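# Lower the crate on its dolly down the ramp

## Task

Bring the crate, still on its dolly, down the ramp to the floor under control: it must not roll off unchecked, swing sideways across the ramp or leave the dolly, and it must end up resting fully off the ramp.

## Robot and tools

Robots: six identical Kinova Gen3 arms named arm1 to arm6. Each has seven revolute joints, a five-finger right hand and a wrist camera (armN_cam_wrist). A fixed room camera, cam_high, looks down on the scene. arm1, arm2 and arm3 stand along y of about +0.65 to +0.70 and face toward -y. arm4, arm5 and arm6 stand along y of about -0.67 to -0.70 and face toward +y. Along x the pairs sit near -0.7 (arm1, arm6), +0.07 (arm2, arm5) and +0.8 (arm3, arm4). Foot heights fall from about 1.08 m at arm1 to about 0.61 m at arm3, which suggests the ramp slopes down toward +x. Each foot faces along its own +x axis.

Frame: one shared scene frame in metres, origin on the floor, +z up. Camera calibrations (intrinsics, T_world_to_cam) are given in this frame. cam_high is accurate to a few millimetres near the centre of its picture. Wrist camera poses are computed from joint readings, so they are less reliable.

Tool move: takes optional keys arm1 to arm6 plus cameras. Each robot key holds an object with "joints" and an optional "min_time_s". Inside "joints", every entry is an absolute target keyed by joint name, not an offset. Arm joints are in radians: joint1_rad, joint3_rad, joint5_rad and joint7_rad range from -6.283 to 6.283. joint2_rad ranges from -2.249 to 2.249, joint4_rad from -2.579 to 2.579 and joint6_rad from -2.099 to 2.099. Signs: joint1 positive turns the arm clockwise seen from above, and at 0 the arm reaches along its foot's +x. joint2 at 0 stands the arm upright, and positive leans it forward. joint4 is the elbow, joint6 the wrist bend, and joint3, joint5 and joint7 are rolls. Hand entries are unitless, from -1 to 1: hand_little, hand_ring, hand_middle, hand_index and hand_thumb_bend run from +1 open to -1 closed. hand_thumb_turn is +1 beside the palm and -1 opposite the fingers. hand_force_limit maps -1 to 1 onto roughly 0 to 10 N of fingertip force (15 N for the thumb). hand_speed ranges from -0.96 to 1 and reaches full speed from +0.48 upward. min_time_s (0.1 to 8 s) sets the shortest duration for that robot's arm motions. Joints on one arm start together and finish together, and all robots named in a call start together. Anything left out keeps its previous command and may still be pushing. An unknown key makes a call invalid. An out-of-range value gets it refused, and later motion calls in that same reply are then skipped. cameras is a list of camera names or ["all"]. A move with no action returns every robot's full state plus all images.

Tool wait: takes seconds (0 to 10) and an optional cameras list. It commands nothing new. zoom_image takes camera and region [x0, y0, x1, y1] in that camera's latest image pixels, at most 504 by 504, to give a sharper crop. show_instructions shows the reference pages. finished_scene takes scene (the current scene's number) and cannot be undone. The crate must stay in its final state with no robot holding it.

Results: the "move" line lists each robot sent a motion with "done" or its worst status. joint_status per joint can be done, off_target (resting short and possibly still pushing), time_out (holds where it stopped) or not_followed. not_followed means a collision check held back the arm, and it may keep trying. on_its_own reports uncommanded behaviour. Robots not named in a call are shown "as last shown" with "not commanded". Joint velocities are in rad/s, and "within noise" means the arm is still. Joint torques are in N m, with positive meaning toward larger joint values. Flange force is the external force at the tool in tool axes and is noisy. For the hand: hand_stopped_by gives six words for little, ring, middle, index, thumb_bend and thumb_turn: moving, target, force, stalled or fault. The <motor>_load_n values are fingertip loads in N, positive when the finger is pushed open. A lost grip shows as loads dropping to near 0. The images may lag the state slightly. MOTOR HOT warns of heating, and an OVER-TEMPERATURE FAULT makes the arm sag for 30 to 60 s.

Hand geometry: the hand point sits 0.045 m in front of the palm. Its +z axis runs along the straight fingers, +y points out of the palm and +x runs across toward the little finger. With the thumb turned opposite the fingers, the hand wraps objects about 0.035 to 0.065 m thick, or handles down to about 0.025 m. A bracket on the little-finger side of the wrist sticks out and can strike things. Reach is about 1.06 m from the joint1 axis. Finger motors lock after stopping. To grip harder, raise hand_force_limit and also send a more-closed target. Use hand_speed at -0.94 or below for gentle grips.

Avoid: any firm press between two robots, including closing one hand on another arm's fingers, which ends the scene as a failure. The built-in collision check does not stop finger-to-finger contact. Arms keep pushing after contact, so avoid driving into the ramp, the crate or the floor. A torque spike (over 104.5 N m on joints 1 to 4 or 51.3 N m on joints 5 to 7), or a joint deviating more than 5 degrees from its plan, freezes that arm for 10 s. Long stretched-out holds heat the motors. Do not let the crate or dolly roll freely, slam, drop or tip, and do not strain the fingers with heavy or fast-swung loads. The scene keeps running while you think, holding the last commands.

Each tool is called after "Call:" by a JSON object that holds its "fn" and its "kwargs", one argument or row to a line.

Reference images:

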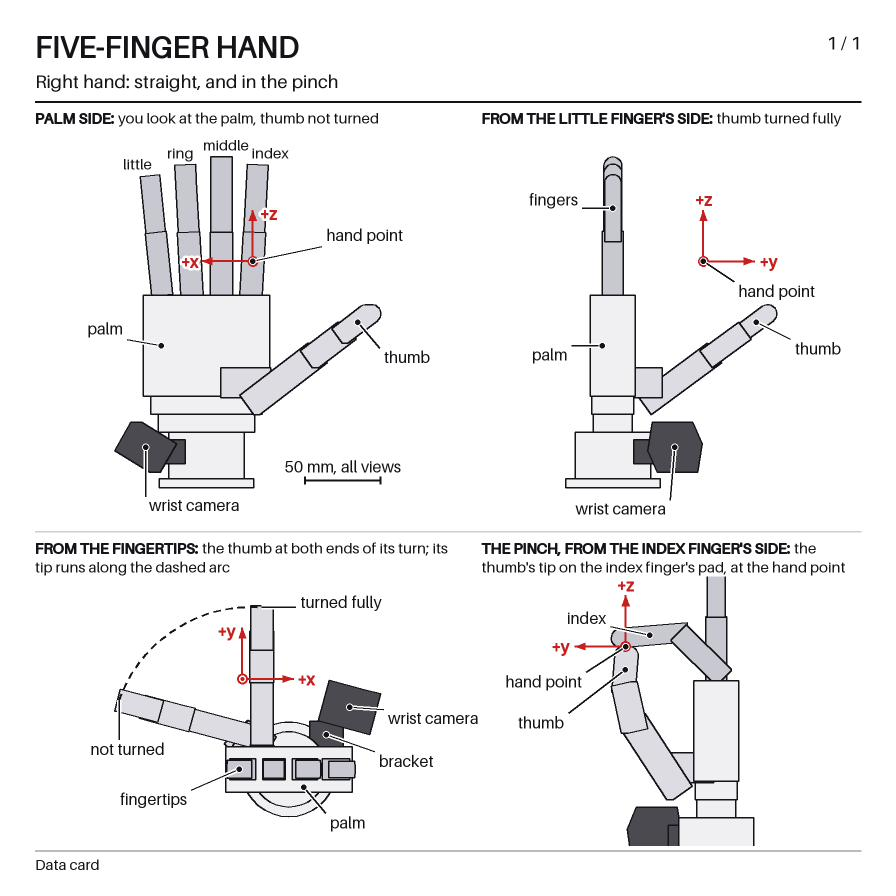

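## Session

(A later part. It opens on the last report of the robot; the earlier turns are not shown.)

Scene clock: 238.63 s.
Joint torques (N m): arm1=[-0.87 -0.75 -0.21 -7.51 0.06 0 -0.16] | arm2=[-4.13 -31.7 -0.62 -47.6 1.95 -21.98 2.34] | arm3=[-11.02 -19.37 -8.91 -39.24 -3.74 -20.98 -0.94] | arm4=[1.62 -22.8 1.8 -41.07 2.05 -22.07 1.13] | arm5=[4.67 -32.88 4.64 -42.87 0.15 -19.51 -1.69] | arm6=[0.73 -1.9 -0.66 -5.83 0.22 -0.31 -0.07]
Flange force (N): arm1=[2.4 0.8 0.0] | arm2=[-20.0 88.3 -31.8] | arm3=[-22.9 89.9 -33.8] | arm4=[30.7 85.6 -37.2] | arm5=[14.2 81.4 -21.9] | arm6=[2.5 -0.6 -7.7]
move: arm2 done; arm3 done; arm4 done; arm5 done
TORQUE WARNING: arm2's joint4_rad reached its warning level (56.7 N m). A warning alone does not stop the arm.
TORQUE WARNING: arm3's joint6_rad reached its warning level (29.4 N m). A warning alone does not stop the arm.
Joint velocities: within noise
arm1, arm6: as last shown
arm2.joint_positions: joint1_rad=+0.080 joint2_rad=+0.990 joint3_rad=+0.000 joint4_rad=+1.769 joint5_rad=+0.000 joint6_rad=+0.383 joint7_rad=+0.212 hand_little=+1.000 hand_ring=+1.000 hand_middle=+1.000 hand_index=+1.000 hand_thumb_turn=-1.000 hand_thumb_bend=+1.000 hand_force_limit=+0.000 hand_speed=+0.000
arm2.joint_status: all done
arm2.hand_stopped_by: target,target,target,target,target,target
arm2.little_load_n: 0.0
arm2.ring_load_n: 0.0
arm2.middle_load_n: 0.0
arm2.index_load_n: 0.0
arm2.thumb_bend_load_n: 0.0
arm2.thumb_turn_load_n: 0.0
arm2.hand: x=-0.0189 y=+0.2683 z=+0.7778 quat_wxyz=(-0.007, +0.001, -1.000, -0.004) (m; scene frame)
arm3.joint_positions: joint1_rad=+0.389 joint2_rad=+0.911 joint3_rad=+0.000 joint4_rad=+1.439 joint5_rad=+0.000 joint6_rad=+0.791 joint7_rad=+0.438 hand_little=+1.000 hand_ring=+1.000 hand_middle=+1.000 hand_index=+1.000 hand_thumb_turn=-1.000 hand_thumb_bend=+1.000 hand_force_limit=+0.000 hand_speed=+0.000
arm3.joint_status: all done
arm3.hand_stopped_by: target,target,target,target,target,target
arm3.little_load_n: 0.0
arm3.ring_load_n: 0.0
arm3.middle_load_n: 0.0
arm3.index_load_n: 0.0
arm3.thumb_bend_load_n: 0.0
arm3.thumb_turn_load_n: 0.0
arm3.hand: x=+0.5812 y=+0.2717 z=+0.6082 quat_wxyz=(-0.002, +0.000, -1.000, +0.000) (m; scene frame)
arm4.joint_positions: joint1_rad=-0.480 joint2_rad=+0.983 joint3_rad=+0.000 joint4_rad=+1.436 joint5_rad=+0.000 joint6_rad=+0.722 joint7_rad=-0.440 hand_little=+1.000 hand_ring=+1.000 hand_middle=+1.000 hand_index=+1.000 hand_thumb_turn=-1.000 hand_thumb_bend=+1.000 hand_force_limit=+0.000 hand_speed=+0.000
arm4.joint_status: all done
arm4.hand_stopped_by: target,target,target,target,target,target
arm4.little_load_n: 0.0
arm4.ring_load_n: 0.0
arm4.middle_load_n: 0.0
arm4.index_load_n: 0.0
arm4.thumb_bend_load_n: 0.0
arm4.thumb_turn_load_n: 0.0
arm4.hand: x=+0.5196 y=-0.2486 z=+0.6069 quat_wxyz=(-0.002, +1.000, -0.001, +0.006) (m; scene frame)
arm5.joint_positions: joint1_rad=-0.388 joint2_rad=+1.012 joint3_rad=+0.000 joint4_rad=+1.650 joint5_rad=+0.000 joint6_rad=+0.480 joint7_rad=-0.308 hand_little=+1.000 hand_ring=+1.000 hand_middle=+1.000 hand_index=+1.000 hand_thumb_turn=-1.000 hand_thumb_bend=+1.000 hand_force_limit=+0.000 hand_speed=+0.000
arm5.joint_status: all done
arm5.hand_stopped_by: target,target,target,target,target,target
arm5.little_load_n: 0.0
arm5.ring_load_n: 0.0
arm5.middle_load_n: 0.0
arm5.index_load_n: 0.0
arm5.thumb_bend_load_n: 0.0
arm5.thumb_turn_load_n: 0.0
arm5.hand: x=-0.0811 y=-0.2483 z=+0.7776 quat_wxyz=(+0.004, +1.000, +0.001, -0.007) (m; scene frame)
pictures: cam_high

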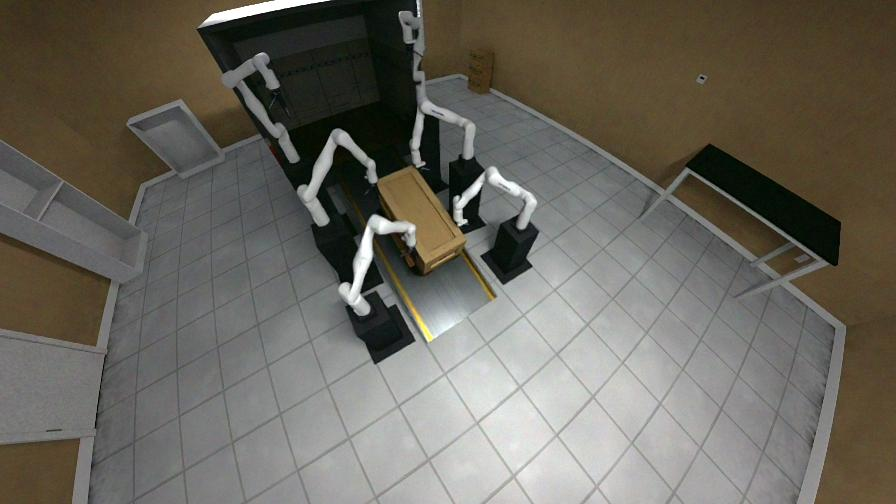

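Call:
{"fn": "move", "kwargs": {
  "arm2": {"joints":{"joint1_rad":-0.0913,"joint2_rad":1.0335,"joint4_rad":1.8060,"joint6_rad":0.3021,"joint7_rad":0.0399},"min_time_s":3.2},
  "arm5": {"joints":{"joint1_rad":-0.2302,"joint2_rad":1.0444,"joint4_rad":1.6924,"joint6_rad":0.4048,"joint7_rad":-0.1496},"min_time_s":3.2},
  "arm3": {"joints":{"joint1_rad":0.2512,"joint2_rad":0.8969,"joint4_rad":1.5760,"joint6_rad":0.6687,"joint7_rad":0.2996},"min_time_s":3.2},
  "arm4": {"joints":{"joint1_rad":-0.3434,"joint2_rad":0.9862,"joint4_rad":1.5405,"joint6_rad":0.6149,"joint7_rad":-0.3039},"min_time_s":3.2}
}}

Call:
{"fn": "move", "kwargs": {
  "arm2": {"joints":{"joint1_rad":-0.2669,"joint2_rad":1.0895,"joint4_rad":1.7889,"joint6_rad":0.2632,"joint7_rad":-0.1357},"min_time_s":3.2},
  "arm5": {"joints":{"joint1_rad":-0.0655,"joint2_rad":1.0914,"joint4_rad":1.6823,"joint6_rad":0.3679,"joint7_rad":0.0151},"min_time_s":3.2},
  "arm3": {"joints":{"joint1_rad":0.0990,"joint2_rad":0.9097,"joint4_rad":1.6604,"joint6_rad":0.5715,"joint7_rad":0.1474},"min_time_s":3.2},
  "arm4": {"joints":{"joint1_rad":-0.1953,"joint2_rad":1.0122,"joint4_rad":1.5927,"joint6_rad":0.5367,"joint7_rad":-0.1558},"min_time_s":3.2},
  "cameras": ["cam_high"]
}}

Call:
{"fn": "zoom_image", "kwargs": {
  "camera": "cam_high",
  "region": [360, 150, 500, 290]
}}

Scene clock: 242.80 s.
Joint torques (N m): arm1=[-0.87 -0.73 -0.2 -7.53 0.05 -0.01 -0.15] | arm2=[3.54 -28.89 8.33 -46.24 3.22 -21.36 2.39] | arm3=[-3.04 -26.94 -1.55 -40.81 -0.37 -19.22 0.35] | arm4=[-2.39 -36.66 -1.89 -41.19 0.59 -18.69 0.77] | arm5=[-2.55 -31.54 -2.67 -43.76 -1.31 -19.99 -1.64] | arm6=[0.69 -1.9 -0.66 -5.89 0.23 -0.32 -0.09]
Flange force (N): arm1=[2.4 0.8 0.0] | arm2=[-21.3 87.2 -41.5] | arm3=[-23.6 80.1 -20.3] | arm4=[22.3 71.9 -8.4] | arm5=[15.7 82.7 -29.8] | arm6=[2.5 -0.5 -7.5]
move: arm2 done; arm3 done; arm4 done; arm5 done
TORQUE WARNING: arm2's joint4_rad reached its warning level (56.7 N m). A warning alone does not stop the arm.
TORQUE WARNING: arm3's joint6_rad reached its warning level (29.4 N m). A warning alone does not stop the arm.
Joint velocities: within noise
arm1, arm6: as last shown
arm1.middle_load_n: -0.5
arm2.joint_positions: joint1_rad=-0.091 joint2_rad=+1.033 joint3_rad=+0.000 joint4_rad=+1.806 joint5_rad=+0.000 joint6_rad=+0.302 joint7_rad=+0.040 hand_little=+1.000 hand_ring=+1.000 hand_middle=+1.000 hand_index=+1.000 hand_thumb_turn=-1.000 hand_thumb_bend=+1.000 hand_force_limit=+0.000 hand_speed=+0.000
arm2.joint_status: all done
arm2.hand_stopped_by: target,target,target,target,target,target
arm2.little_load_n: 0.0
arm2.ring_load_n: 0.0
arm2.middle_load_n: 0.0
arm2.index_load_n: 0.0
arm2.thumb_bend_load_n: 0.0
arm2.thumb_turn_load_n: 0.0
arm2.hand: x=+0.0612 y=+0.2684 z=+0.7549 quat_wxyz=(-0.007, +0.001, -1.000, -0.004) (m; scene frame)
arm3.joint_positions: joint1_rad=+0.251 joint2_rad=+0.897 joint3_rad=+0.000 joint4_rad=+1.576 joint5_rad=+0.000 joint6_rad=+0.669 joint7_rad=+0.300 hand_little=+1.000 hand_ring=+1.000 hand_middle=+1.000 hand_index=+1.000 hand_thumb_turn=-1.000 hand_thumb_bend=+1.000 hand_force_limit=+0.000 hand_speed=+0.000
arm3.joint_status: all done
arm3.hand_stopped_by: target,target,target,target,target,target
arm3.little_load_n: 0.0
arm3.ring_load_n: 0.0
arm3.middle_load_n: 0.0
arm3.index_load_n: 0.0
arm3.thumb_bend_load_n: 0.0
arm3.thumb_turn_load_n: 0.0
arm3.hand: x=+0.6612 y=+0.2718 z=+0.5873 quat_wxyz=(-0.002, +0.000, -1.000, +0.000) (m; scene frame)
arm4.joint_positions: joint1_rad=-0.343 joint2_rad=+0.986 joint3_rad=+0.000 joint4_rad=+1.541 joint5_rad=+0.000 joint6_rad=+0.615 joint7_rad=-0.304 hand_little=+1.000 hand_ring=+1.000 hand_middle=+1.000 hand_index=+1.000 hand_thumb_turn=-1.000 hand_thumb_bend=+1.000 hand_force_limit=+0.000 hand_speed=+0.000
arm4.joint_status: all done
arm4.hand_stopped_by: target,target,target,target,target,target
arm4.little_load_n: 0.0
arm4.ring_load_n: 0.0
arm4.middle_load_n: 0.0
arm4.index_load_n: 0.0
arm4.thumb_bend_load_n: 0.0
arm4.thumb_turn_load_n: 0.0
arm4.hand: x=+0.5997 y=-0.2488 z=+0.5858 quat_wxyz=(-0.002, +1.000, -0.001, +0.006) (m; scene frame)
arm5.joint_positions: joint1_rad=-0.230 joint2_rad=+1.044 joint3_rad=+0.000 joint4_rad=+1.692 joint5_rad=+0.000 joint6_rad=+0.405 joint7_rad=-0.150 hand_little=+1.000 hand_ring=+1.000 hand_middle=+1.000 hand_index=+1.000 hand_thumb_turn=-1.000 hand_thumb_bend=+1.000 hand_force_limit=+0.000 hand_speed=+0.000
arm5.joint_status: all done
arm5.hand_stopped_by: target,target,target,target,target,target
arm5.little_load_n: 0.0
arm5.ring_load_n: 0.0
arm5.middle_load_n: 0.0
arm5.index_load_n: 0.0
arm5.thumb_bend_load_n: 0.0
arm5.thumb_turn_load_n: 0.0
arm5.hand: x=-0.0012 y=-0.2483 z=+0.7547 quat_wxyz=(+0.004, +1.000, +0.001, -0.007) (m; scene frame)
pictures: none

Scene clock: 246.30 s.
Joint torques (N m): arm1=[-0.88 -0.77 -0.27 -7.49 0.07 0 -0.17] | arm2=[8.48 -29.68 14.38 -43.8 3.8 -20.11 2.41] | arm3=[3.5 -24.09 4.82 -42.45 1.82 -20.04 0.96] | arm4=[-10.96 -33.03 -10.42 -42.98 -1.93 -19.97 0.23] | arm5=[-9.39 -32.76 -9.79 -41.51 -2.26 -18.69 -1.51] | arm6=[0.73 -1.95 -0.61 -5.84 0.23 -0.32 -0.12]
Flange force (N): arm1=[2.5 0.5 -0.1] | arm2=[-17.1 85.3 -40.8] | arm3=[-26.1 85.6 -31.2] | arm4=[29.6 78.9 -21.5] | arm5=[16.1 79.0 -27.7] | arm6=[2.5 -0.6 -7.7]
move: arm2 done; arm3 done; arm4 done; arm5 done
MOTOR HOT: the motor of arm3's joint6_rad reports 61 °C; the controller stops that arm at 75 °C. To cool a motor, set the load down, stop pushing, or move to a pose that needs little force.
TORQUE WARNING: arm2's joint4_rad reached its warning level (56.7 N m). A warning alone does not stop the arm.
TORQUE WARNING: arm3's joint4_rad reached its warning level (56.7 N m). A warning alone does not stop the arm.
TORQUE WARNING: arm4's joint4_rad reached its warning level (56.7 N m). A warning alone does not stop the arm.
Joint velocities: within noise
arm1.joint_positions: joint1_rad=-0.750 joint2_rad=-0.300 joint3_rad=+0.000 joint4_rad=+1.600 joint5_rad=+0.000 joint6_rad=+1.840 joint7_rad=-0.918 hand_little=+1.000 hand_ring=+1.000 hand_middle=+1.000 hand_index=+1.000 hand_thumb_turn=-1.000 hand_thumb_bend=+1.000 hand_force_limit=+0.000 hand_speed=+0.000
arm1.joint_status: not commanded
arm1.hand_stopped_by: target,target,target,target,target,target
arm1.little_load_n: 0.0
arm1.ring_load_n: 0.0
arm1.middle_load_n: 0.0
arm1.index_load_n: 0.0
arm1.thumb_bend_load_n: 0.0
arm1.thumb_turn_load_n: 0.0
arm1.hand: x=-0.5523 y=+0.5685 z=+1.5274 quat_wxyz=(-0.007, -0.047, -0.999, +0.004) (m; scene frame)
arm2.joint_positions: joint1_rad=-0.267 joint2_rad=+1.089 joint3_rad=+0.000 joint4_rad=+1.789 joint5_rad=+0.000 joint6_rad=+0.263 joint7_rad=-0.136 hand_little=+1.000 hand_ring=+1.000 hand_middle=+1.000 hand_index=+1.000 hand_thumb_turn=-1.000 hand_thumb_bend=+1.000 hand_force_limit=+0.000 hand_speed=+0.000
arm2.joint_status: all done
arm2.hand_stopped_by: target,target,target,target,target,target
arm2.little_load_n: 0.0
arm2.ring_load_n: 0.0
arm2.middle_load_n: 0.0
arm2.index_load_n: 0.0
arm2.thumb_bend_load_n: 0.0
arm2.thumb_turn_load_n: 0.0
arm2.hand: x=+0.1414 y=+0.2684 z=+0.7320 quat_wxyz=(-0.007, +0.001, -1.000, -0.004) (m; scene frame)
arm3.joint_positions: joint1_rad=+0.099 joint2_rad=+0.910 joint3_rad=+0.000 joint4_rad=+1.660 joint5_rad=+0.000 joint6_rad=+0.571 joint7_rad=+0.147 hand_little=+1.000 hand_ring=+1.000 hand_middle=+1.000 hand_index=+1.000 hand_thumb_turn=-1.000 hand_thumb_bend=+1.000 hand_force_limit=+0.000 hand_speed=+0.000
arm3.joint_status: all done
arm3.hand_stopped_by: target,target,target,target,target,target
arm3.little_load_n: 0.0
arm3.ring_load_n: 0.0
arm3.middle_load_n: 0.0
arm3.index_load_n: 0.0
arm3.thumb_bend_load_n: 0.0
arm3.thumb_turn_load_n: 0.0
arm3.hand: x=+0.7413 y=+0.2718 z=+0.5656 quat_wxyz=(-0.002, +0.000, -1.000, +0.000) (m; scene frame)
arm4.joint_positions: joint1_rad=-0.195 joint2_rad=+1.012 joint3_rad=+0.000 joint4_rad=+1.593 joint5_rad=+0.000 joint6_rad=+0.537 joint7_rad=-0.156 hand_little=+1.000 hand_ring=+1.000 hand_middle=+1.000 hand_index=+1.000 hand_thumb_turn=-1.000 hand_thumb_bend=+1.000 hand_force_limit=+0.000 hand_speed=+0.000
arm4.joint_status: all done
arm4.hand_stopped_by: target,target,target,target,target,target
arm4.little_load_n: 0.0
arm4.ring_load_n: 0.0
arm4.middle_load_n: 0.0
arm4.index_load_n: 0.0
arm4.thumb_bend_load_n: 0.0
arm4.thumb_turn_load_n: 0.0
arm4.hand: x=+0.6797 y=-0.2489 z=+0.5642 quat_wxyz=(-0.002, +1.000, -0.001, +0.006) (m; scene frame)
arm5.joint_positions: joint1_rad=-0.065 joint2_rad=+1.091 joint3_rad=+0.000 joint4_rad=+1.682 joint5_rad=+0.000 joint6_rad=+0.368 joint7_rad=+0.015 hand_little=+1.000 hand_ring=+1.000 hand_middle=+1.000 hand_index=+1.000 hand_thumb_turn=-1.000 hand_thumb_bend=+1.000 hand_force_limit=+0.000 hand_speed=+0.000
arm5.joint_status: all done
arm5.hand_stopped_by: target,target,target,target,target,target
arm5.little_load_n: 0.0
arm5.ring_load_n: 0.0
arm5.middle_load_n: 0.0
arm5.index_load_n: 0.0
arm5.thumb_bend_load_n: 0.0
arm5.thumb_turn_load_n: 0.0
arm5.hand: x=+0.0788 y=-0.2482 z=+0.7319 quat_wxyz=(+0.004, +1.000, +0.001, -0.007) (m; scene frame)
arm6.joint_positions: joint1_rad=+0.650 joint2_rad=-0.300 joint3_rad=+0.000 joint4_rad=+1.600 joint5_rad=+0.000 joint6_rad=+1.840 joint7_rad=+0.734 hand_little=+1.000 hand_ring=+1.000 hand_middle=+1.000 hand_index=+1.000 hand_thumb_turn=-1.000 hand_thumb_bend=+1.000 hand_force_limit=+0.000 hand_speed=+0.000
arm6.joint_status: not commanded
arm6.hand_stopped_by: target,target,target,target,target,target
arm6.little_load_n: 0.0
arm6.ring_load_n: 0.0
arm6.middle_load_n: 0.0
arm6.index_load_n: 0.0
arm6.thumb_bend_load_n: 0.0
arm6.thumb_turn_load_n: 0.0
arm6.hand: x=-0.5453 y=-0.6163 z=+1.4646 quat_wxyz=(-0.004, +0.999, +0.048, +0.002) (m; scene frame)
pictures: cam_high

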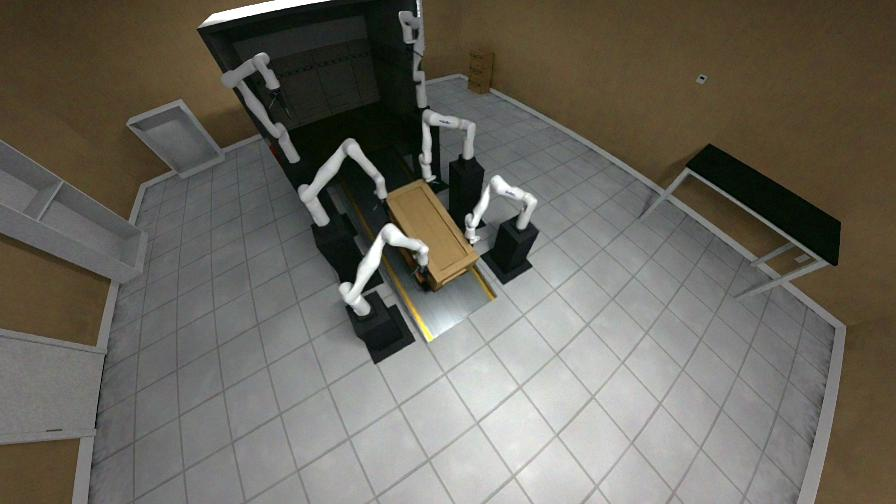

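Scaled by 3.600 from the camera's 896x504 image, which has a finer 1280x720 frame.

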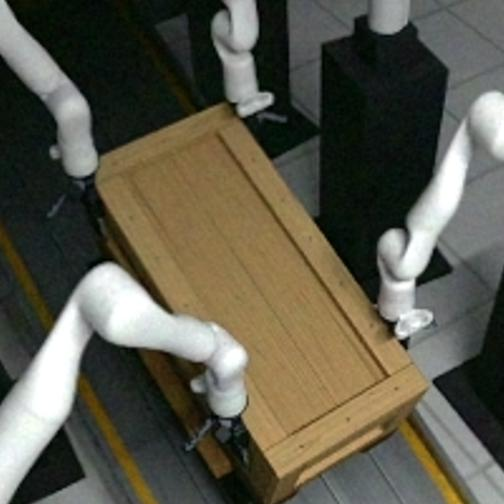

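Call:
{"fn": "move", "kwargs": {
  "arm2": {"joints":{"joint1_rad":-0.2660,"joint2_rad":1.0905,"joint4_rad":1.7837,"joint6_rad":0.2674,"joint7_rad":-0.1348},"min_time_s":1.5},
  "arm5": {"joints":{"joint1_rad":-0.0653,"joint2_rad":1.0927,"joint4_rad":1.6768,"joint6_rad":0.3721,"joint7_rad":0.0153},"min_time_s":1.5},
  "arm3": {"joints":{"joint1_rad":0.0890,"joint2_rad":0.9111,"joint4_rad":1.6641,"joint6_rad":0.5664,"joint7_rad":0.1374},"min_time_s":1.5},
  "arm4": {"joints":{"joint1_rad":-0.1859,"joint2_rad":1.0144,"joint4_rad":1.5943,"joint6_rad":0.5329,"joint7_rad":-0.1464},"min_time_s":1.5}
}}

Call:
{"fn": "move", "kwargs": {
  "arm3": {"joints":{"joint1_rad":0.0944,"joint2_rad":0.8750,"joint4_rad":1.7674,"joint6_rad":0.4992,"joint7_rad":0.1428},"min_time_s":3.5},
  "arm4": {"joints":{"joint1_rad":-0.1969,"joint2_rad":0.9789,"joint4_rad":1.7059,"joint6_rad":0.4568,"joint7_rad":-0.1574},"min_time_s":3.5}
}}

Scene clock: 249.53 s.
Joint torques (N m): arm1=[-0.88 -0.76 -0.25 -7.48 0.04 -0.01 -0.15] | arm2=[25.89 -36.8 35.96 -50.66 6.54 -23.11 2.53] | arm3=[-12 -18.42 -10.76 -40 -3.46 -19.75 -0.68] | arm4=[2.85 -25.53 3.08 -41 2.07 -20.17 0.97] | arm5=[-24.99 -38.66 -25.66 -49.81 -5.03 -22.32 -1.74] | arm6=[0.73 -1.86 -0.59 -5.93 0.19 -0.34 -0.06]
Flange force (N): arm1=[2.4 0.6 -0.2] | arm2=[-54.1 101.5 -34.3] | arm3=[8.8 89.0 -42.2] | arm4=[1.0 84.0 -36.7] | arm5=[47.5 95.0 -26.2] | arm6=[2.1 -0.5 -7.4]
move: arm2 done; arm3 done; arm4 done; arm5 done
MOTOR HOT: still on. The motor of arm3's joint6_rad reports 61 °C.
Joint velocities: within noise
arm1, arm6: as last shown
arm1.index_load_n: 0.5
arm1.thumb_bend_load_n: -0.5
arm2.joint_positions: joint1_rad=-0.266 joint2_rad=+1.091 joint3_rad=+0.000 joint4_rad=+1.784 joint5_rad=+0.000 joint6_rad=+0.267 joint7_rad=-0.135 hand_little=+1.000 hand_ring=+1.000 hand_middle=+1.000 hand_index=+1.000 hand_thumb_turn=-1.000 hand_thumb_bend=+1.000 hand_force_limit=+0.000 hand_speed=+0.000
arm2.joint_status: all done
arm2.hand_stopped_by: target,target,target,target,target,target
arm2.little_load_n: 0.0
arm2.ring_load_n: 0.0
arm2.middle_load_n: 0.0
arm2.index_load_n: 0.0
arm2.thumb_bend_load_n: 0.0
arm2.thumb_turn_load_n: 0.0
arm2.hand: x=+0.1413 y=+0.2670 z=+0.7320 quat_wxyz=(-0.007, +0.001, -1.000, -0.004) (m; scene frame)
arm3.joint_positions: joint1_rad=+0.089 joint2_rad=+0.911 joint3_rad=+0.000 joint4_rad=+1.664 joint5_rad=+0.000 joint6_rad=+0.566 joint7_rad=+0.137 hand_little=+1.000 hand_ring=+1.000 hand_middle=+1.000 hand_index=+1.000 hand_thumb_turn=-1.000 hand_thumb_bend=+1.000 hand_force_limit=+0.000 hand_speed=+0.000
arm3.joint_status: all done
arm3.hand_stopped_by: target,target,target,target,target,target
arm3.little_load_n: 0.0
arm3.ring_load_n: 0.0
arm3.middle_load_n: 0.0
arm3.index_load_n: 0.0
arm3.thumb_bend_load_n: 0.0
arm3.thumb_turn_load_n: 0.0
arm3.hand: x=+0.7463 y=+0.2719 z=+0.5643 quat_wxyz=(-0.002, +0.000, -1.000, +0.000) (m; scene frame)
arm4.joint_positions: joint1_rad=-0.186 joint2_rad=+1.014 joint3_rad=+0.000 joint4_rad=+1.594 joint5_rad=+0.000 joint6_rad=+0.533 joint7_rad=-0.146 hand_little=+1.000 hand_ring=+1.000 hand_middle=+1.000 hand_index=+1.000 hand_thumb_turn=-1.000 hand_thumb_bend=+1.000 hand_force_limit=+0.000 hand_speed=+0.000
arm4.joint_status: all done
arm4.hand_stopped_by: target,target,target,target,target,target
arm4.little_load_n: 0.0
arm4.ring_load_n: 0.0
arm4.middle_load_n: 0.0
arm4.index_load_n: 0.0
arm4.thumb_bend_load_n: 0.0
arm4.thumb_turn_load_n: 0.0
arm4.hand: x=+0.6846 y=-0.2489 z=+0.5628 quat_wxyz=(-0.002, +1.000, -0.001, +0.006) (m; scene frame)
arm5.joint_positions: joint1_rad=-0.065 joint2_rad=+1.093 joint3_rad=+0.000 joint4_rad=+1.677 joint5_rad=+0.000 joint6_rad=+0.372 joint7_rad=+0.015 hand_little=+1.000 hand_ring=+1.000 hand_middle=+1.000 hand_index=+1.000 hand_thumb_turn=-1.000 hand_thumb_bend=+1.000 hand_force_limit=+0.000 hand_speed=+0.000
arm5.joint_status: all done
arm5.hand_stopped_by: target,target,target,target,target,target
arm5.little_load_n: 0.0
arm5.ring_load_n: 0.0
arm5.middle_load_n: 0.0
arm5.index_load_n: 0.0
arm5.thumb_bend_load_n: 0.0
arm5.thumb_turn_load_n: 0.0
arm5.hand: x=+0.0790 y=-0.2469 z=+0.7319 quat_wxyz=(+0.004, +1.000, +0.001, -0.007) (m; scene frame)
pictures: none

Scene clock: 253.33 s.
Joint torques (N m): arm1=[-0.86 -0.78 -0.2 -7.51 0.07 -0.01 -0.17] | arm2=[14.42 -46.05 22.73 -48.8 4.8 -21.38 2.3] | arm3=[-0.25 -17.5 -0.24 -3.46 -0.29 0.16 0.26] | arm4=[0.43 -19.71 -0.07 -1.89 0.44 -0.56 0.12] | arm5=[-20.5 -45.67 -21.27 -47 -4.3 -20.19 -1.48] | arm6=[0.67 -1.88 -0.62 -5.86 0.25 -0.37 -0.11]
Flange force (N): arm1=[2.3 0.7 -0.1] | arm2=[-29.4 90.6 -8.5] | arm3=[-0.1 -0.1 -1.3] | arm4=[-1.8 -8.0 0.3] | arm5=[38.5 84.4 -5.3] | arm6=[2.4 -0.5 -7.7]
move: arm3 done; arm4 done
MOTOR HOT: still on. The motor of arm3's joint6_rad reports 60 °C.
Joint velocities: within noise
arm1, arm2, arm5, arm6: as last shown
arm1.index_load_n: 0.0
arm1.thumb_bend_load_n: 0.0
arm2.hand: x=+0.1412 y=+0.2670 z=+0.7320 quat_wxyz=(-0.007, +0.001, -1.000, -0.004) (m; scene frame)
arm3.joint_positions: joint1_rad=+0.094 joint2_rad=+0.875 joint3_rad=+0.000 joint4_rad=+1.767 joint5_rad=+0.000 joint6_rad=+0.499 joint7_rad=+0.143 hand_little=+1.000 hand_ring=+1.000 hand_middle=+1.000 hand_index=+1.000 hand_thumb_turn=-1.000 hand_thumb_bend=+1.000 hand_force_limit=+0.000 hand_speed=+0.000
arm3.joint_status: all done
arm3.hand_stopped_by: target,target,target,target,target,target
arm3.little_load_n: 0.0
arm3.ring_load_n: 0.0
arm3.middle_load_n: 0.0
arm3.index_load_n: 0.0
arm3.thumb_bend_load_n: 0.0
arm3.thumb_turn_load_n: 0.0
arm3.hand: x=+0.7476 y=+0.2998 z=+0.5654 quat_wxyz=(-0.002, +0.000, -1.000, +0.000) (m; scene frame)
arm4.joint_positions: joint1_rad=-0.197 joint2_rad=+0.979 joint3_rad=+0.000 joint4_rad=+1.706 joint5_rad=+0.000 joint6_rad=+0.457 joint7_rad=-0.157 hand_little=+1.000 hand_ring=+1.000 hand_middle=+1.000 hand_index=+1.000 hand_thumb_turn=-1.000 hand_thumb_bend=+1.000 hand_force_limit=+0.000 hand_speed=+0.000
arm4.joint_status: all done
arm4.hand_stopped_by: target,target,target,target,target,target
arm4.little_load_n: 0.5
arm4.ring_load_n: 0.0
arm4.middle_load_n: 0.0
arm4.index_load_n: 0.0
arm4.thumb_bend_load_n: -0.5
arm4.thumb_turn_load_n: 0.0
arm4.hand: x=+0.6835 y=-0.2784 z=+0.5639 quat_wxyz=(-0.002, +1.000, -0.001, +0.006) (m; scene frame)
arm5.hand: x=+0.0789 y=-0.2469 z=+0.7319 quat_wxyz=(+0.004, +1.000, +0.001, -0.007) (m; scene frame)
arm6.index_load_n: 0.5
pictures: none

Call:
{"fn": "move", "kwargs": {
  "arm3": {"joints":{"joint1_rad":0.2292,"joint2_rad":0.8595,"joint4_rad":1.7037,"joint6_rad":0.5784,"joint7_rad":0.2776},"min_time_s":1.2},
  "arm4": {"joints":{"joint1_rad":-0.3228,"joint2_rad":0.9526,"joint4_rad":1.6705,"joint6_rad":0.5185,"joint7_rad":-0.2833},"min_time_s":1.2}
}}

Call:
{"fn": "move", "kwargs": {
  "arm3": {"joints":{"joint1_rad":0.4925,"joint2_rad":0.8868,"joint4_rad":1.4285,"joint6_rad":0.8263,"joint7_rad":0.5409},"min_time_s":1.8},
  "arm4": {"joints":{"joint1_rad":-0.5837,"joint2_rad":0.9465,"joint4_rad":1.4563,"joint6_rad":0.7388,"joint7_rad":-0.5442},"min_time_s":1.8}
}}

Call:
{"fn": "move", "kwargs": {
  "arm3": {"joints":{"joint1_rad":0.6399,"joint2_rad":0.9498,"joint4_rad":1.1753,"joint6_rad":1.0165,"joint7_rad":0.6883},"min_time_s":1.5},
  "arm4": {"joints":{"joint1_rad":-0.7333,"joint2_rad":0.9911,"joint4_rad":1.2269,"joint6_rad":0.9236,"joint7_rad":-0.6938},"min_time_s":1.5}
}}

Call:
{"fn": "move", "kwargs": {
  "arm3": {"joints":{"joint1_rad":0.7588,"joint2_rad":1.1462,"joint4_rad":0.6290,"joint6_rad":1.3664,"joint7_rad":0.8072},"min_time_s":2},
  "arm4": {"joints":{"joint1_rad":-0.8525,"joint2_rad":1.1384,"joint4_rad":0.7708,"joint6_rad":1.2324,"joint7_rad":-0.8130},"min_time_s":2},
  "cameras": ["cam_high"]
}}

Call:
{"fn": "zoom_image", "kwargs": {
  "camera": "cam_high",
  "region": [360, 150, 500, 290]
}}

Scene clock: 256.43 s.
Joint torques (N m): arm1=[-0.87 -0.76 -0.17 -7.5 0.07 0.01 -0.15] | arm2=[14.38 -46.07 22.74 -48.81 4.81 -21.37 2.29] | arm3=[-0.23 -17.81 -0.26 -3.91 -0.35 0.18 0.31] | arm4=[0.46 -19.9 -0.07 -2.37 0.43 -0.55 0.13] | arm5=[-20.59 -45.56 -21.22 -47 -4.25 -20.2 -1.59] | arm6=[0.72 -1.9 -0.67 -5.88 0.22 -0.32 -0.06]
Flange force (N): arm1=[2.3 0.8 -0.1] | arm2=[-29.3 90.6 -8.4] | arm3=[-0.2 -0.2 -1.3] | arm4=[-2.8 -7.7 0.1] | arm5=[38.8 84.5 -5.6] | arm6=[2.4 -0.5 -7.5]
move: arm3 done; arm4 done
MOTOR HOT: still on. The motor of arm3's joint6_rad reports 60 °C.
Joint velocities: within noise
arm1, arm2, arm5, arm6: as last shown
arm2.thumb_turn_load_n: -0.5
arm3.joint_positions: joint1_rad=+0.229 joint2_rad=+0.860 joint3_rad=+0.000 joint4_rad=+1.704 joint5_rad=+0.000 joint6_rad=+0.578 joint7_rad=+0.278 hand_little=+1.000 hand_ring=+1.000 hand_middle=+1.000 hand_index=+1.000 hand_thumb_turn=-1.000 hand_thumb_bend=+1.000 hand_force_limit=+0.000 hand_speed=+0.000
arm3.joint_status: all done
arm3.hand_stopped_by: target,target,target,target,target,target
arm3.little_load_n: 0.0
arm3.ring_load_n: 0.0
arm3.middle_load_n: 0.0
arm3.index_load_n: 0.5
arm3.thumb_bend_load_n: 0.0
arm3.thumb_turn_load_n: 0.0
arm3.hand: x=+0.6811 y=+0.2998 z=+0.5829 quat_wxyz=(-0.002, +0.000, -1.000, +0.000) (m; scene frame)
arm4.joint_positions: joint1_rad=-0.323 joint2_rad=+0.953 joint3_rad=+0.000 joint4_rad=+1.671 joint5_rad=+0.000 joint6_rad=+0.519 joint7_rad=-0.283 hand_little=+1.000 hand_ring=+1.000 hand_middle=+1.000 hand_index=+1.000 hand_thumb_turn=-1.000 hand_thumb_bend=+1.000 hand_force_limit=+0.000 hand_speed=+0.000
arm4.joint_status: all done
arm4.hand_stopped_by: target,target,target,target,target,target
arm4.little_load_n: 0.0
arm4.ring_load_n: 0.0
arm4.middle_load_n: 0.0
arm4.index_load_n: 0.0
arm4.thumb_bend_load_n: 0.0
arm4.thumb_turn_load_n: 0.0
arm4.hand: x=+0.6197 y=-0.2783 z=+0.5813 quat_wxyz=(-0.002, +1.000, -0.001, +0.006) (m; scene frame)
arm5.ring_load_n: -0.5
arm6.index_load_n: 0.0
pictures: none

Scene clock: 258.53 s.
Joint torques (N m): arm1=[-0.91 -0.78 -0.2 -7.5 0.06 0.02 -0.17] | arm2=[14.38 -46.11 22.76 -48.78 4.79 -21.37 2.33] | arm3=[-0.26 -19.71 -0.28 -5.32 -0.36 0.15 0.35] | arm4=[0.49 -21.28 -0.07 -3.78 0.42 -0.56 0.12] | arm5=[-20.53 -45.6 -21.32 -47.04 -4.23 -20.22 -1.56] | arm6=[0.75 -1.92 -0.59 -5.87 0.26 -0.28 -0.14]
Flange force (N): arm1=[2.3 0.7 -0.1] | arm2=[-29.4 90.5 -8.3] | arm3=[0.1 -0.7 -1.2] | arm4=[-5.0 -7.6 -0.6] | arm5=[38.6 84.5 -5.6] | arm6=[2.5 -0.6 -7.5]
move: arm3 done; arm4 done
MOTOR HOT: still on. The motor of arm3's joint6_rad reports 59 °C.
Joint velocities: within noise
arm1, arm2, arm5, arm6: as last shown
arm1.little_load_n: 0.5
arm2.thumb_turn_load_n: 0.0
arm3.joint_positions: joint1_rad=+0.493 joint2_rad=+0.887 joint3_rad=+0.000 joint4_rad=+1.429 joint5_rad=+0.000 joint6_rad=+0.826 joint7_rad=+0.541 hand_little=+1.000 hand_ring=+1.000 hand_middle=+1.000 hand_index=+1.000 hand_thumb_turn=-1.000 hand_thumb_bend=+1.000 hand_force_limit=+0.000 hand_speed=+0.000
arm3.joint_status: all done
arm3.hand_stopped_by: target,target,target,target,target,target
arm3.little_load_n: 0.0
arm3.ring_load_n: 0.0
arm3.middle_load_n: 0.0
arm3.index_load_n: 0.0
arm3.thumb_bend_load_n: 0.0
arm3.thumb_turn_load_n: 0.0
arm3.hand: x=+0.5310 y=+0.2998 z=+0.6237 quat_wxyz=(-0.002, +0.000, -1.000, +0.000) (m; scene frame)
arm4.joint_positions: joint1_rad=-0.584 joint2_rad=+0.946 joint3_rad=+0.000 joint4_rad=+1.456 joint5_rad=+0.000 joint6_rad=+0.739 joint7_rad=-0.544 hand_little=+1.000 hand_ring=+1.000 hand_middle=+1.000 hand_index=+1.000 hand_thumb_turn=-1.000 hand_thumb_bend=+1.000 hand_force_limit=+0.000 hand_speed=+0.000
arm4.joint_status: all done
arm4.hand_stopped_by: target,target,target,target,target,target
arm4.little_load_n: 0.0
arm4.ring_load_n: 0.0
arm4.middle_load_n: 0.0
arm4.index_load_n: 0.0
arm4.thumb_bend_load_n: 0.0
arm4.thumb_turn_load_n: 0.0
arm4.hand: x=+0.4696 y=-0.2780 z=+0.6223 quat_wxyz=(-0.002, +1.000, +0.000, +0.006) (m; scene frame)
arm5.ring_load_n: 0.0
pictures: none

Scene clock: 260.33 s.
Joint torques (N m): arm1=[-0.84 -0.77 -0.22 -7.5 0.06 -0.01 -0.16] | arm2=[14.42 -46.06 22.76 -48.8 4.82 -21.37 2.27] | arm3=[-0.15 -21.23 -0.27 -6.25 -0.31 0.23 0.33] | arm4=[0.44 -22.73 -0.12 -4.8 0.39 -0.56 0.12] | arm5=[-20.48 -45.59 -21.35 -46.99 -4.28 -20.22 -1.53] | arm6=[0.76 -1.86 -0.62 -5.86 0.22 -0.34 -0.14]
Flange force (N): arm1=[2.4 0.7 -0.1] | arm2=[-29.4 90.6 -8.4] | arm3=[-0.2 -0.3 -1.1] | arm4=[-6.7 -7.7 -1.1] | arm5=[38.5 84.3 -5.5] | arm6=[2.4 -0.4 -7.7]
move: arm3 done; arm4 done
MOTOR HOT: still on. The motor of arm3's joint6_rad reports 59 °C.
Joint velocities: within noise
arm1, arm2, arm5, arm6: as last shown
arm1.little_load_n: 0.0
arm1.thumb_bend_load_n: -0.5
arm3.joint_positions: joint1_rad=+0.640 joint2_rad=+0.950 joint3_rad=+0.000 joint4_rad=+1.175 joint5_rad=+0.000 joint6_rad=+1.017 joint7_rad=+0.688 hand_little=+1.000 hand_ring=+1.000 hand_middle=+1.000 hand_index=+1.000 hand_thumb_turn=-1.000 hand_thumb_bend=+1.000 hand_force_limit=+0.000 hand_speed=+0.000
arm3.joint_status: all done
arm3.hand_stopped_by: target,target,target,target,target,target
arm3.little_load_n: 0.0
arm3.ring_load_n: 0.0
arm3.middle_load_n: 0.0
arm3.index_load_n: 0.0
arm3.thumb_bend_load_n: 0.0
arm3.thumb_turn_load_n: 0.0
arm3.hand: x=+0.4328 y=+0.3097 z=+0.6498 quat_wxyz=(-0.002, +0.000, -1.000, +0.000) (m; scene frame)
arm4.joint_positions: joint1_rad=-0.733 joint2_rad=+0.991 joint3_rad=+0.000 joint4_rad=+1.227 joint5_rad=+0.000 joint6_rad=+0.924 joint7_rad=-0.694 hand_little=+1.000 hand_ring=+1.000 hand_middle=+1.000 hand_index=+1.000 hand_thumb_turn=-1.000 hand_thumb_bend=+1.000 hand_force_limit=+0.000 hand_speed=+0.000
arm4.joint_status: all done
arm4.hand_stopped_by: target,target,target,target,target,target
arm4.little_load_n: 0.0
arm4.ring_load_n: 0.0
arm4.middle_load_n: 0.0
arm4.index_load_n: 0.0
arm4.thumb_bend_load_n: 0.0
arm4.thumb_turn_load_n: 0.0
arm4.hand: x=+0.3680 y=-0.2847 z=+0.6485 quat_wxyz=(-0.002, +1.000, -0.001, +0.006) (m; scene frame)
arm6.thumb_turn_load_n: -0.5
pictures: none

Scene clock: 262.63 s.
Joint torques (N m): arm1=[-0.8 -0.74 -0.21 -7.49 0.07 0 -0.16] | arm2=[14.37 -46.11 22.74 -48.82 4.82 -21.37 2.31] | arm3=[-0.29 -24.11 -0.24 -7.3 -0.34 0.29 0.38] | arm4=[0.49 -25.21 -0.08 -6.03 0.4 -0.56 0.1] | arm5=[-20.55 -45.58 -21.2 -47.03 -4.24 -20.25 -1.51] | arm6=[0.71 -1.92 -0.58 -5.82 0.24 -0.29 -0.09]
Flange force (N): arm1=[2.4 0.8 -0.1] | arm2=[-29.3 90.7 -8.4] | arm3=[-0.3 -0.1 -0.8] | arm4=[-10.9 -10.3 -2.1] | arm5=[38.6 84.4 -5.6] | arm6=[2.4 -0.8 -7.6]
move: arm3 done; arm4 done
MOTOR HOT: still on. The motor of arm3's joint6_rad reports 59 °C.
Joint velocities: within noise
arm1, arm2, arm5, arm6: as last shown
arm1.middle_load_n: -0.5
arm1.index_load_n: -0.5
arm1.thumb_bend_load_n: 0.0
arm3.joint_positions: joint1_rad=+0.759 joint2_rad=+1.146 joint3_rad=+0.000 joint4_rad=+0.629 joint5_rad=+0.000 joint6_rad=+1.366 joint7_rad=+0.807 hand_little=+1.000 hand_ring=+1.000 hand_middle=+1.000 hand_index=+1.000 hand_thumb_turn=-1.000 hand_thumb_bend=+1.000 hand_force_limit=+0.000 hand_speed=+0.000
arm3.joint_status: all done
arm3.hand_stopped_by: target,target,target,target,target,target
arm3.little_load_n: 0.0
arm3.ring_load_n: 0.0
arm3.middle_load_n: 0.0
arm3.index_load_n: 0.0
arm3.thumb_bend_load_n: 0.0
arm3.thumb_turn_load_n: 0.5
arm3.hand: x=+0.3226 y=+0.3045 z=+0.6795 quat_wxyz=(-0.002, +0.000, -1.000, +0.000) (m; scene frame)
arm4.joint_positions: joint1_rad=-0.853 joint2_rad=+1.138 joint3_rad=+0.000 joint4_rad=+0.771 joint5_rad=+0.000 joint6_rad=+1.232 joint7_rad=-0.813 hand_little=+1.000 hand_ring=+1.000 hand_middle=+1.000 hand_index=+1.000 hand_thumb_turn=-1.000 hand_thumb_bend=+1.000 hand_force_limit=+0.000 hand_speed=+0.000
arm4.joint_status: all done
arm4.hand_stopped_by: target,target,target,target,target,target
arm4.little_load_n: 0.0
arm4.ring_load_n: 0.0
arm4.middle_load_n: 0.0
arm4.index_load_n: 0.5
arm4.thumb_bend_load_n: 0.0
arm4.thumb_turn_load_n: 0.0
arm4.hand: x=+0.2583 y=-0.2797 z=+0.6783 quat_wxyz=(-0.002, +1.000, -0.001, +0.006) (m; scene frame)
arm5.thumb_turn_load_n: -0.5
arm6.thumb_turn_load_n: 0.0
pictures: cam_high

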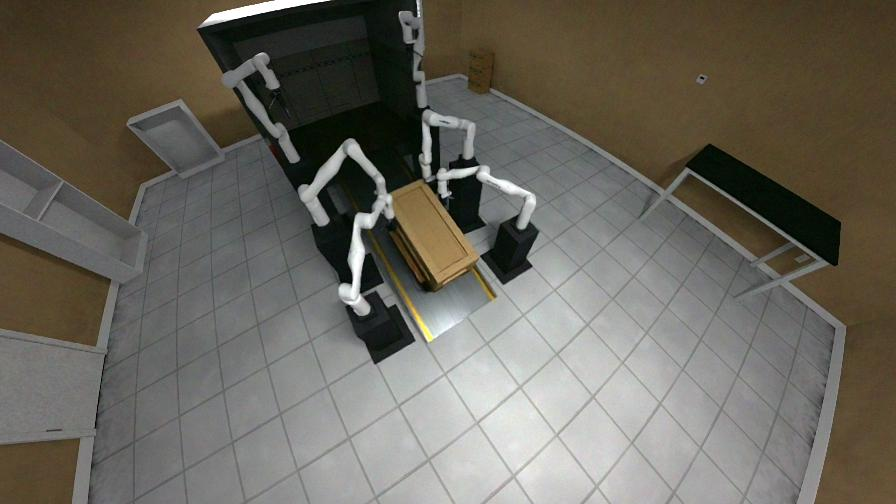

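Scaled by 3.600 from the camera's 896x504 image, which has a finer 1280x720 frame.

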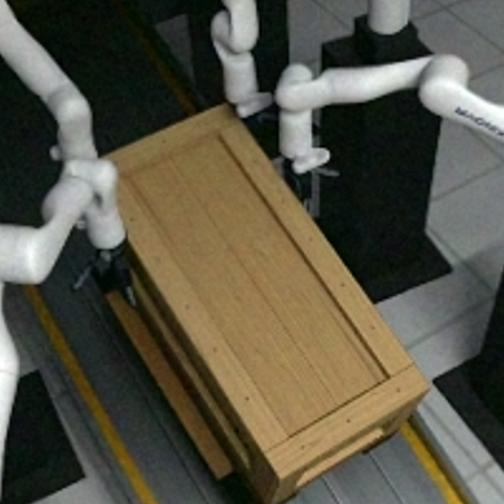

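Call:
{"fn": "move", "kwargs": {
  "arm3": {"joints":{"joint1_rad":0.7266,"joint2_rad":1.2647,"joint4_rad":0.3610,"joint6_rad":1.5159,"joint7_rad":0.7750},"min_time_s":3.5},
  "arm4": {"joints":{"joint1_rad":-0.8186,"joint2_rad":1.2180,"joint4_rad":0.5886,"joint6_rad":1.3350,"joint7_rad":-0.7791},"min_time_s":3.5}
}}

Scene clock: 266.87 s.
Joint torques (N m): arm1=[-0.86 -0.76 -0.19 -7.52 0.03 0.01 -0.15] | arm2=[8.94 -45.43 16.09 -45.64 3.95 -19.84 2.27] | arm3=[-28.93 -19.31 -13.84 -21.39 -10.32 -19.58 -2.76] | arm4=[20.11 -19.41 11.39 -17.65 8.42 -14.25 1.96] | arm5=[-13.87 -43.87 -14.32 -51.73 -3.2 -22.75 -1.68] | arm6=[0.75 -1.97 -0.63 -5.86 0.24 -0.34 -0.12]
Flange force (N): arm1=[2.4 0.8 0.0] | arm2=[-18.0 82.7 -5.0] | arm3=no reading | arm4=[6.9 53.5 -25.0] | arm5=[24.4 96.0 -16.7] | arm6=[2.6 -0.6 -7.7]
move: arm3 done; arm4 done
MOTOR HOT: still on. The motor of arm3's joint6_rad reports 58 °C.
Joint velocities: within noise
arm1, arm2, arm5, arm6: as last shown
arm1.middle_load_n: 0.0
arm1.index_load_n: 0.0
arm2.joint_positions: joint1_rad=-0.266 joint2_rad=+1.090 joint3_rad=+0.000 joint4_rad=+1.784 joint5_rad=+0.000 joint6_rad=+0.267 joint7_rad=-0.135 hand_little=+1.000 hand_ring=+1.000 hand_middle=+1.000 hand_index=+1.000 hand_thumb_turn=-1.000 hand_thumb_bend=+1.000 hand_force_limit=+0.000 hand_speed=+0.000
arm2.hand: x=+0.1412 y=+0.2669 z=+0.7320 quat_wxyz=(-0.007, +0.001, -1.000, -0.004) (m; scene frame)
arm3.joint_positions: joint1_rad=+0.727 joint2_rad=+1.265 joint3_rad=+0.000 joint4_rad=+0.361 joint5_rad=+0.000 joint6_rad=+1.516 joint7_rad=+0.775 hand_little=+1.000 hand_ring=+1.000 hand_middle=+1.000 hand_index=+1.000 hand_thumb_turn=-1.000 hand_thumb_bend=+1.000 hand_force_limit=+0.000 hand_speed=+0.000
arm3.joint_status: all done
arm3.hand_stopped_by: target,target,target,target,target,target
arm3.little_load_n: 0.0
arm3.ring_load_n: 0.0
arm3.middle_load_n: 0.0
arm3.index_load_n: 0.0
arm3.thumb_bend_load_n: -0.5
arm3.thumb_turn_load_n: 0.0
arm3.hand: x=+0.3209 y=+0.2712 z=+0.6796 quat_wxyz=(-0.002, +0.000, -1.000, +0.000) (m; scene frame)
arm4.joint_positions: joint1_rad=-0.819 joint2_rad=+1.218 joint3_rad=+0.000 joint4_rad=+0.589 joint5_rad=+0.000 joint6_rad=+1.335 joint7_rad=-0.779 hand_little=+1.000 hand_ring=+1.000 hand_middle=+1.000 hand_index=+1.000 hand_thumb_turn=-1.000 hand_thumb_bend=+1.000 hand_force_limit=+0.000 hand_speed=+0.000
arm4.joint_status: all done
arm4.hand_stopped_by: target,target,target,target,target,target
arm4.little_load_n: 0.0
arm4.ring_load_n: 0.0
arm4.middle_load_n: 0.0
arm4.index_load_n: 0.5
arm4.thumb_bend_load_n: 0.0
arm4.thumb_turn_load_n: 0.0
arm4.hand: x=+0.2595 y=-0.2483 z=+0.6784 quat_wxyz=(-0.002, +1.000, -0.001, +0.006) (m; scene frame)
arm5.thumb_turn_load_n: 0.0
pictures: none

Call:
{"fn": "move", "kwargs": {
  "arm2": {"joints":{"joint1_rad":-0.4747,"joint2_rad":1.1720,"joint4_rad":1.6879,"joint6_rad":0.2817,"joint7_rad":-0.3435},"min_time_s":4},
  "arm5": {"joints":{"joint1_rad":0.1361,"joint2_rad":1.1670,"joint4_rad":1.5918,"joint6_rad":0.3828,"joint7_rad":0.2167},"min_time_s":4},
  "arm3": {"joints":{"joint1_rad":0.6152,"joint2_rad":1.0380,"joint4_rad":0.9706,"joint6_rad":1.1330,"joint7_rad":0.6636},"min_time_s":4},
  "arm4": {"joints":{"joint1_rad":-0.7070,"joint2_rad":1.0637,"joint4_rad":1.0493,"joint6_rad":1.0286,"joint7_rad":-0.6675},"min_time_s":4},
  "cameras": ["cam_high"]
}}

Scene clock: 273.47 s.
Joint torques (N m): arm1=[-0.87 -0.78 -0.23 -7.49 0.04 -0.01 -0.15] | arm2=[22.18 -32.6 30.61 -38.3 5.8 -17.58 2.44] | arm3=[-30.22 -12.54 -20.89 -32.06 -10.72 -23.38 -2.66] | arm4=[22.53 -25.04 17 -24.78 9.33 -14.3 1.99] | arm5=[-31.32 -33.9 -32.06 -49.51 -6.25 -23.26 -2] | arm6=[0.71 -1.85 -0.68 -5.86 0.23 -0.34 -0.09]
Flange force (N): arm1=[2.3 0.6 -0.2] | arm2=[-28.6 84.7 -30.9] | arm3=[-23.4 106.1 -40.8] | arm4=[-0.6 64.0 -16.9] | arm5=[37.9 108.3 -43.8] | arm6=[2.4 -0.4 -7.6]
move: arm2 done; arm3 done; arm4 done; arm5 done
MOTOR HOT: the motor of arm5's joint6_rad reports 60 °C; the controller stops that arm at 75 °C. To cool a motor, set the load down, stop pushing, or move to a pose that needs little force.
MOTOR HOT: still on. The motor of arm3's joint6_rad reports 61 °C.
TORQUE WARNING: arm3's joint6_rad reached its warning level (29.4 N m). A warning alone does not stop the arm.
TORQUE WARNING: arm5's joint4_rad reached its warning level (56.7 N m). A warning alone does not stop the arm.
TORQUE WARNING: arm2's joint4_rad reached its warning level (56.7 N m). A warning alone does not stop the arm.
Joint velocities: within noise
arm1.joint_positions: joint1_rad=-0.750 joint2_rad=-0.300 joint3_rad=+0.000 joint4_rad=+1.600 joint5_rad=+0.000 joint6_rad=+1.840 joint7_rad=-0.918 hand_little=+1.000 hand_ring=+1.000 hand_middle=+1.000 hand_index=+1.000 hand_thumb_turn=-1.000 hand_thumb_bend=+1.000 hand_force_limit=+0.000 hand_speed=+0.000
arm1.joint_status: not commanded
arm1.hand_stopped_by: target,target,target,target,target,target
arm1.little_load_n: 0.0
arm1.ring_load_n: 0.0
arm1.middle_load_n: 0.0
arm1.index_load_n: 0.0
arm1.thumb_bend_load_n: 0.0
arm1.thumb_turn_load_n: 0.0
arm1.hand: x=-0.5523 y=+0.5685 z=+1.5274 quat_wxyz=(-0.007, -0.047, -0.999, +0.004) (m; scene frame)
arm2.joint_positions: joint1_rad=-0.475 joint2_rad=+1.172 joint3_rad=+0.000 joint4_rad=+1.688 joint5_rad=+0.000 joint6_rad=+0.282 joint7_rad=-0.344 hand_little=+1.000 hand_ring=+1.000 hand_middle=+1.000 hand_index=+1.000 hand_thumb_turn=-1.000 hand_thumb_bend=+1.000 hand_force_limit=+0.000 hand_speed=+0.000
arm2.joint_status: all done
arm2.hand_stopped_by: target,target,target,target,target,target
arm2.little_load_n: 0.0
arm2.ring_load_n: -0.5
arm2.middle_load_n: 0.0
arm2.index_load_n: 0.0
arm2.thumb_bend_load_n: 0.0
arm2.thumb_turn_load_n: 0.0
arm2.hand: x=+0.2416 y=+0.2669 z=+0.7036 quat_wxyz=(-0.007, +0.001, -1.000, -0.004) (m; scene frame)
arm3.joint_positions: joint1_rad=+0.615 joint2_rad=+1.038 joint3_rad=+0.000 joint4_rad=+0.971 joint5_rad=+0.000 joint6_rad=+1.133 joint7_rad=+0.664 hand_little=+1.000 hand_ring=+1.000 hand_middle=+1.000 hand_index=+1.000 hand_thumb_turn=-1.000 hand_thumb_bend=+1.000 hand_force_limit=+0.000 hand_speed=+0.000
arm3.joint_status: all done
arm3.hand_stopped_by: target,target,target,target,target,target
arm3.little_load_n: 0.0
arm3.ring_load_n: 0.0
arm3.middle_load_n: 0.0
arm3.index_load_n: 0.0
arm3.thumb_bend_load_n: 0.0
arm3.thumb_turn_load_n: 0.0
arm3.hand: x=+0.4211 y=+0.2700 z=+0.6508 quat_wxyz=(-0.002, +0.000, -1.000, +0.000) (m; scene frame)
arm4.joint_positions: joint1_rad=-0.707 joint2_rad=+1.064 joint3_rad=+0.000 joint4_rad=+1.049 joint5_rad=+0.000 joint6_rad=+1.028 joint7_rad=-0.667 hand_little=+1.000 hand_ring=+1.000 hand_middle=+1.000 hand_index=+1.000 hand_thumb_turn=-1.000 hand_thumb_bend=+1.000 hand_force_limit=+0.000 hand_speed=+0.000
arm4.joint_status: all done
arm4.hand_stopped_by: target,target,target,target,target,target
arm4.little_load_n: 0.0
arm4.ring_load_n: 0.0
arm4.middle_load_n: 0.0
arm4.index_load_n: 0.5
arm4.thumb_bend_load_n: 0.0
arm4.thumb_turn_load_n: 0.0
arm4.hand: x=+0.3596 y=-0.2483 z=+0.6497 quat_wxyz=(-0.002, +1.000, -0.001, +0.006) (m; scene frame)
arm5.joint_positions: joint1_rad=+0.136 joint2_rad=+1.167 joint3_rad=+0.000 joint4_rad=+1.592 joint5_rad=+0.000 joint6_rad=+0.383 joint7_rad=+0.217 hand_little=+1.000 hand_ring=+1.000 hand_middle=+1.000 hand_index=+1.000 hand_thumb_turn=-1.000 hand_thumb_bend=+1.000 hand_force_limit=+0.000 hand_speed=+0.000
arm5.joint_status: all done
arm5.hand_stopped_by: target,target,target,target,target,target
arm5.little_load_n: 0.0
arm5.ring_load_n: 0.0
arm5.middle_load_n: 0.0
arm5.index_load_n: 0.0
arm5.thumb_bend_load_n: 0.0
arm5.thumb_turn_load_n: 0.0
arm5.hand: x=+0.1789 y=-0.2471 z=+0.7034 quat_wxyz=(+0.004, +1.000, +0.001, -0.007) (m; scene frame)
arm6.joint_positions: joint1_rad=+0.650 joint2_rad=-0.300 joint3_rad=+0.000 joint4_rad=+1.600 joint5_rad=+0.000 joint6_rad=+1.840 joint7_rad=+0.734 hand_little=+1.000 hand_ring=+1.000 hand_middle=+1.000 hand_index=+1.000 hand_thumb_turn=-1.000 hand_thumb_bend=+1.000 hand_force_limit=+0.000 hand_speed=+0.000
arm6.joint_status: not commanded
arm6.hand_stopped_by: target,target,target,target,target,target
arm6.little_load_n: 0.0
arm6.ring_load_n: 0.0
arm6.middle_load_n: 0.0
arm6.index_load_n: 0.0
arm6.thumb_bend_load_n: 0.0
arm6.thumb_turn_load_n: 0.0
arm6.hand: x=-0.5453 y=-0.6163 z=+1.4646 quat_wxyz=(-0.004, +0.999, +0.048, +0.002) (m; scene frame)
pictures: cam_high

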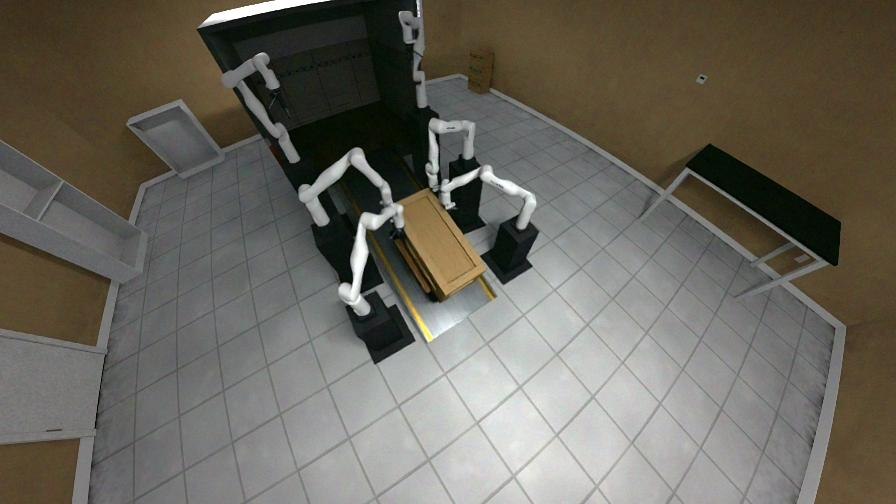

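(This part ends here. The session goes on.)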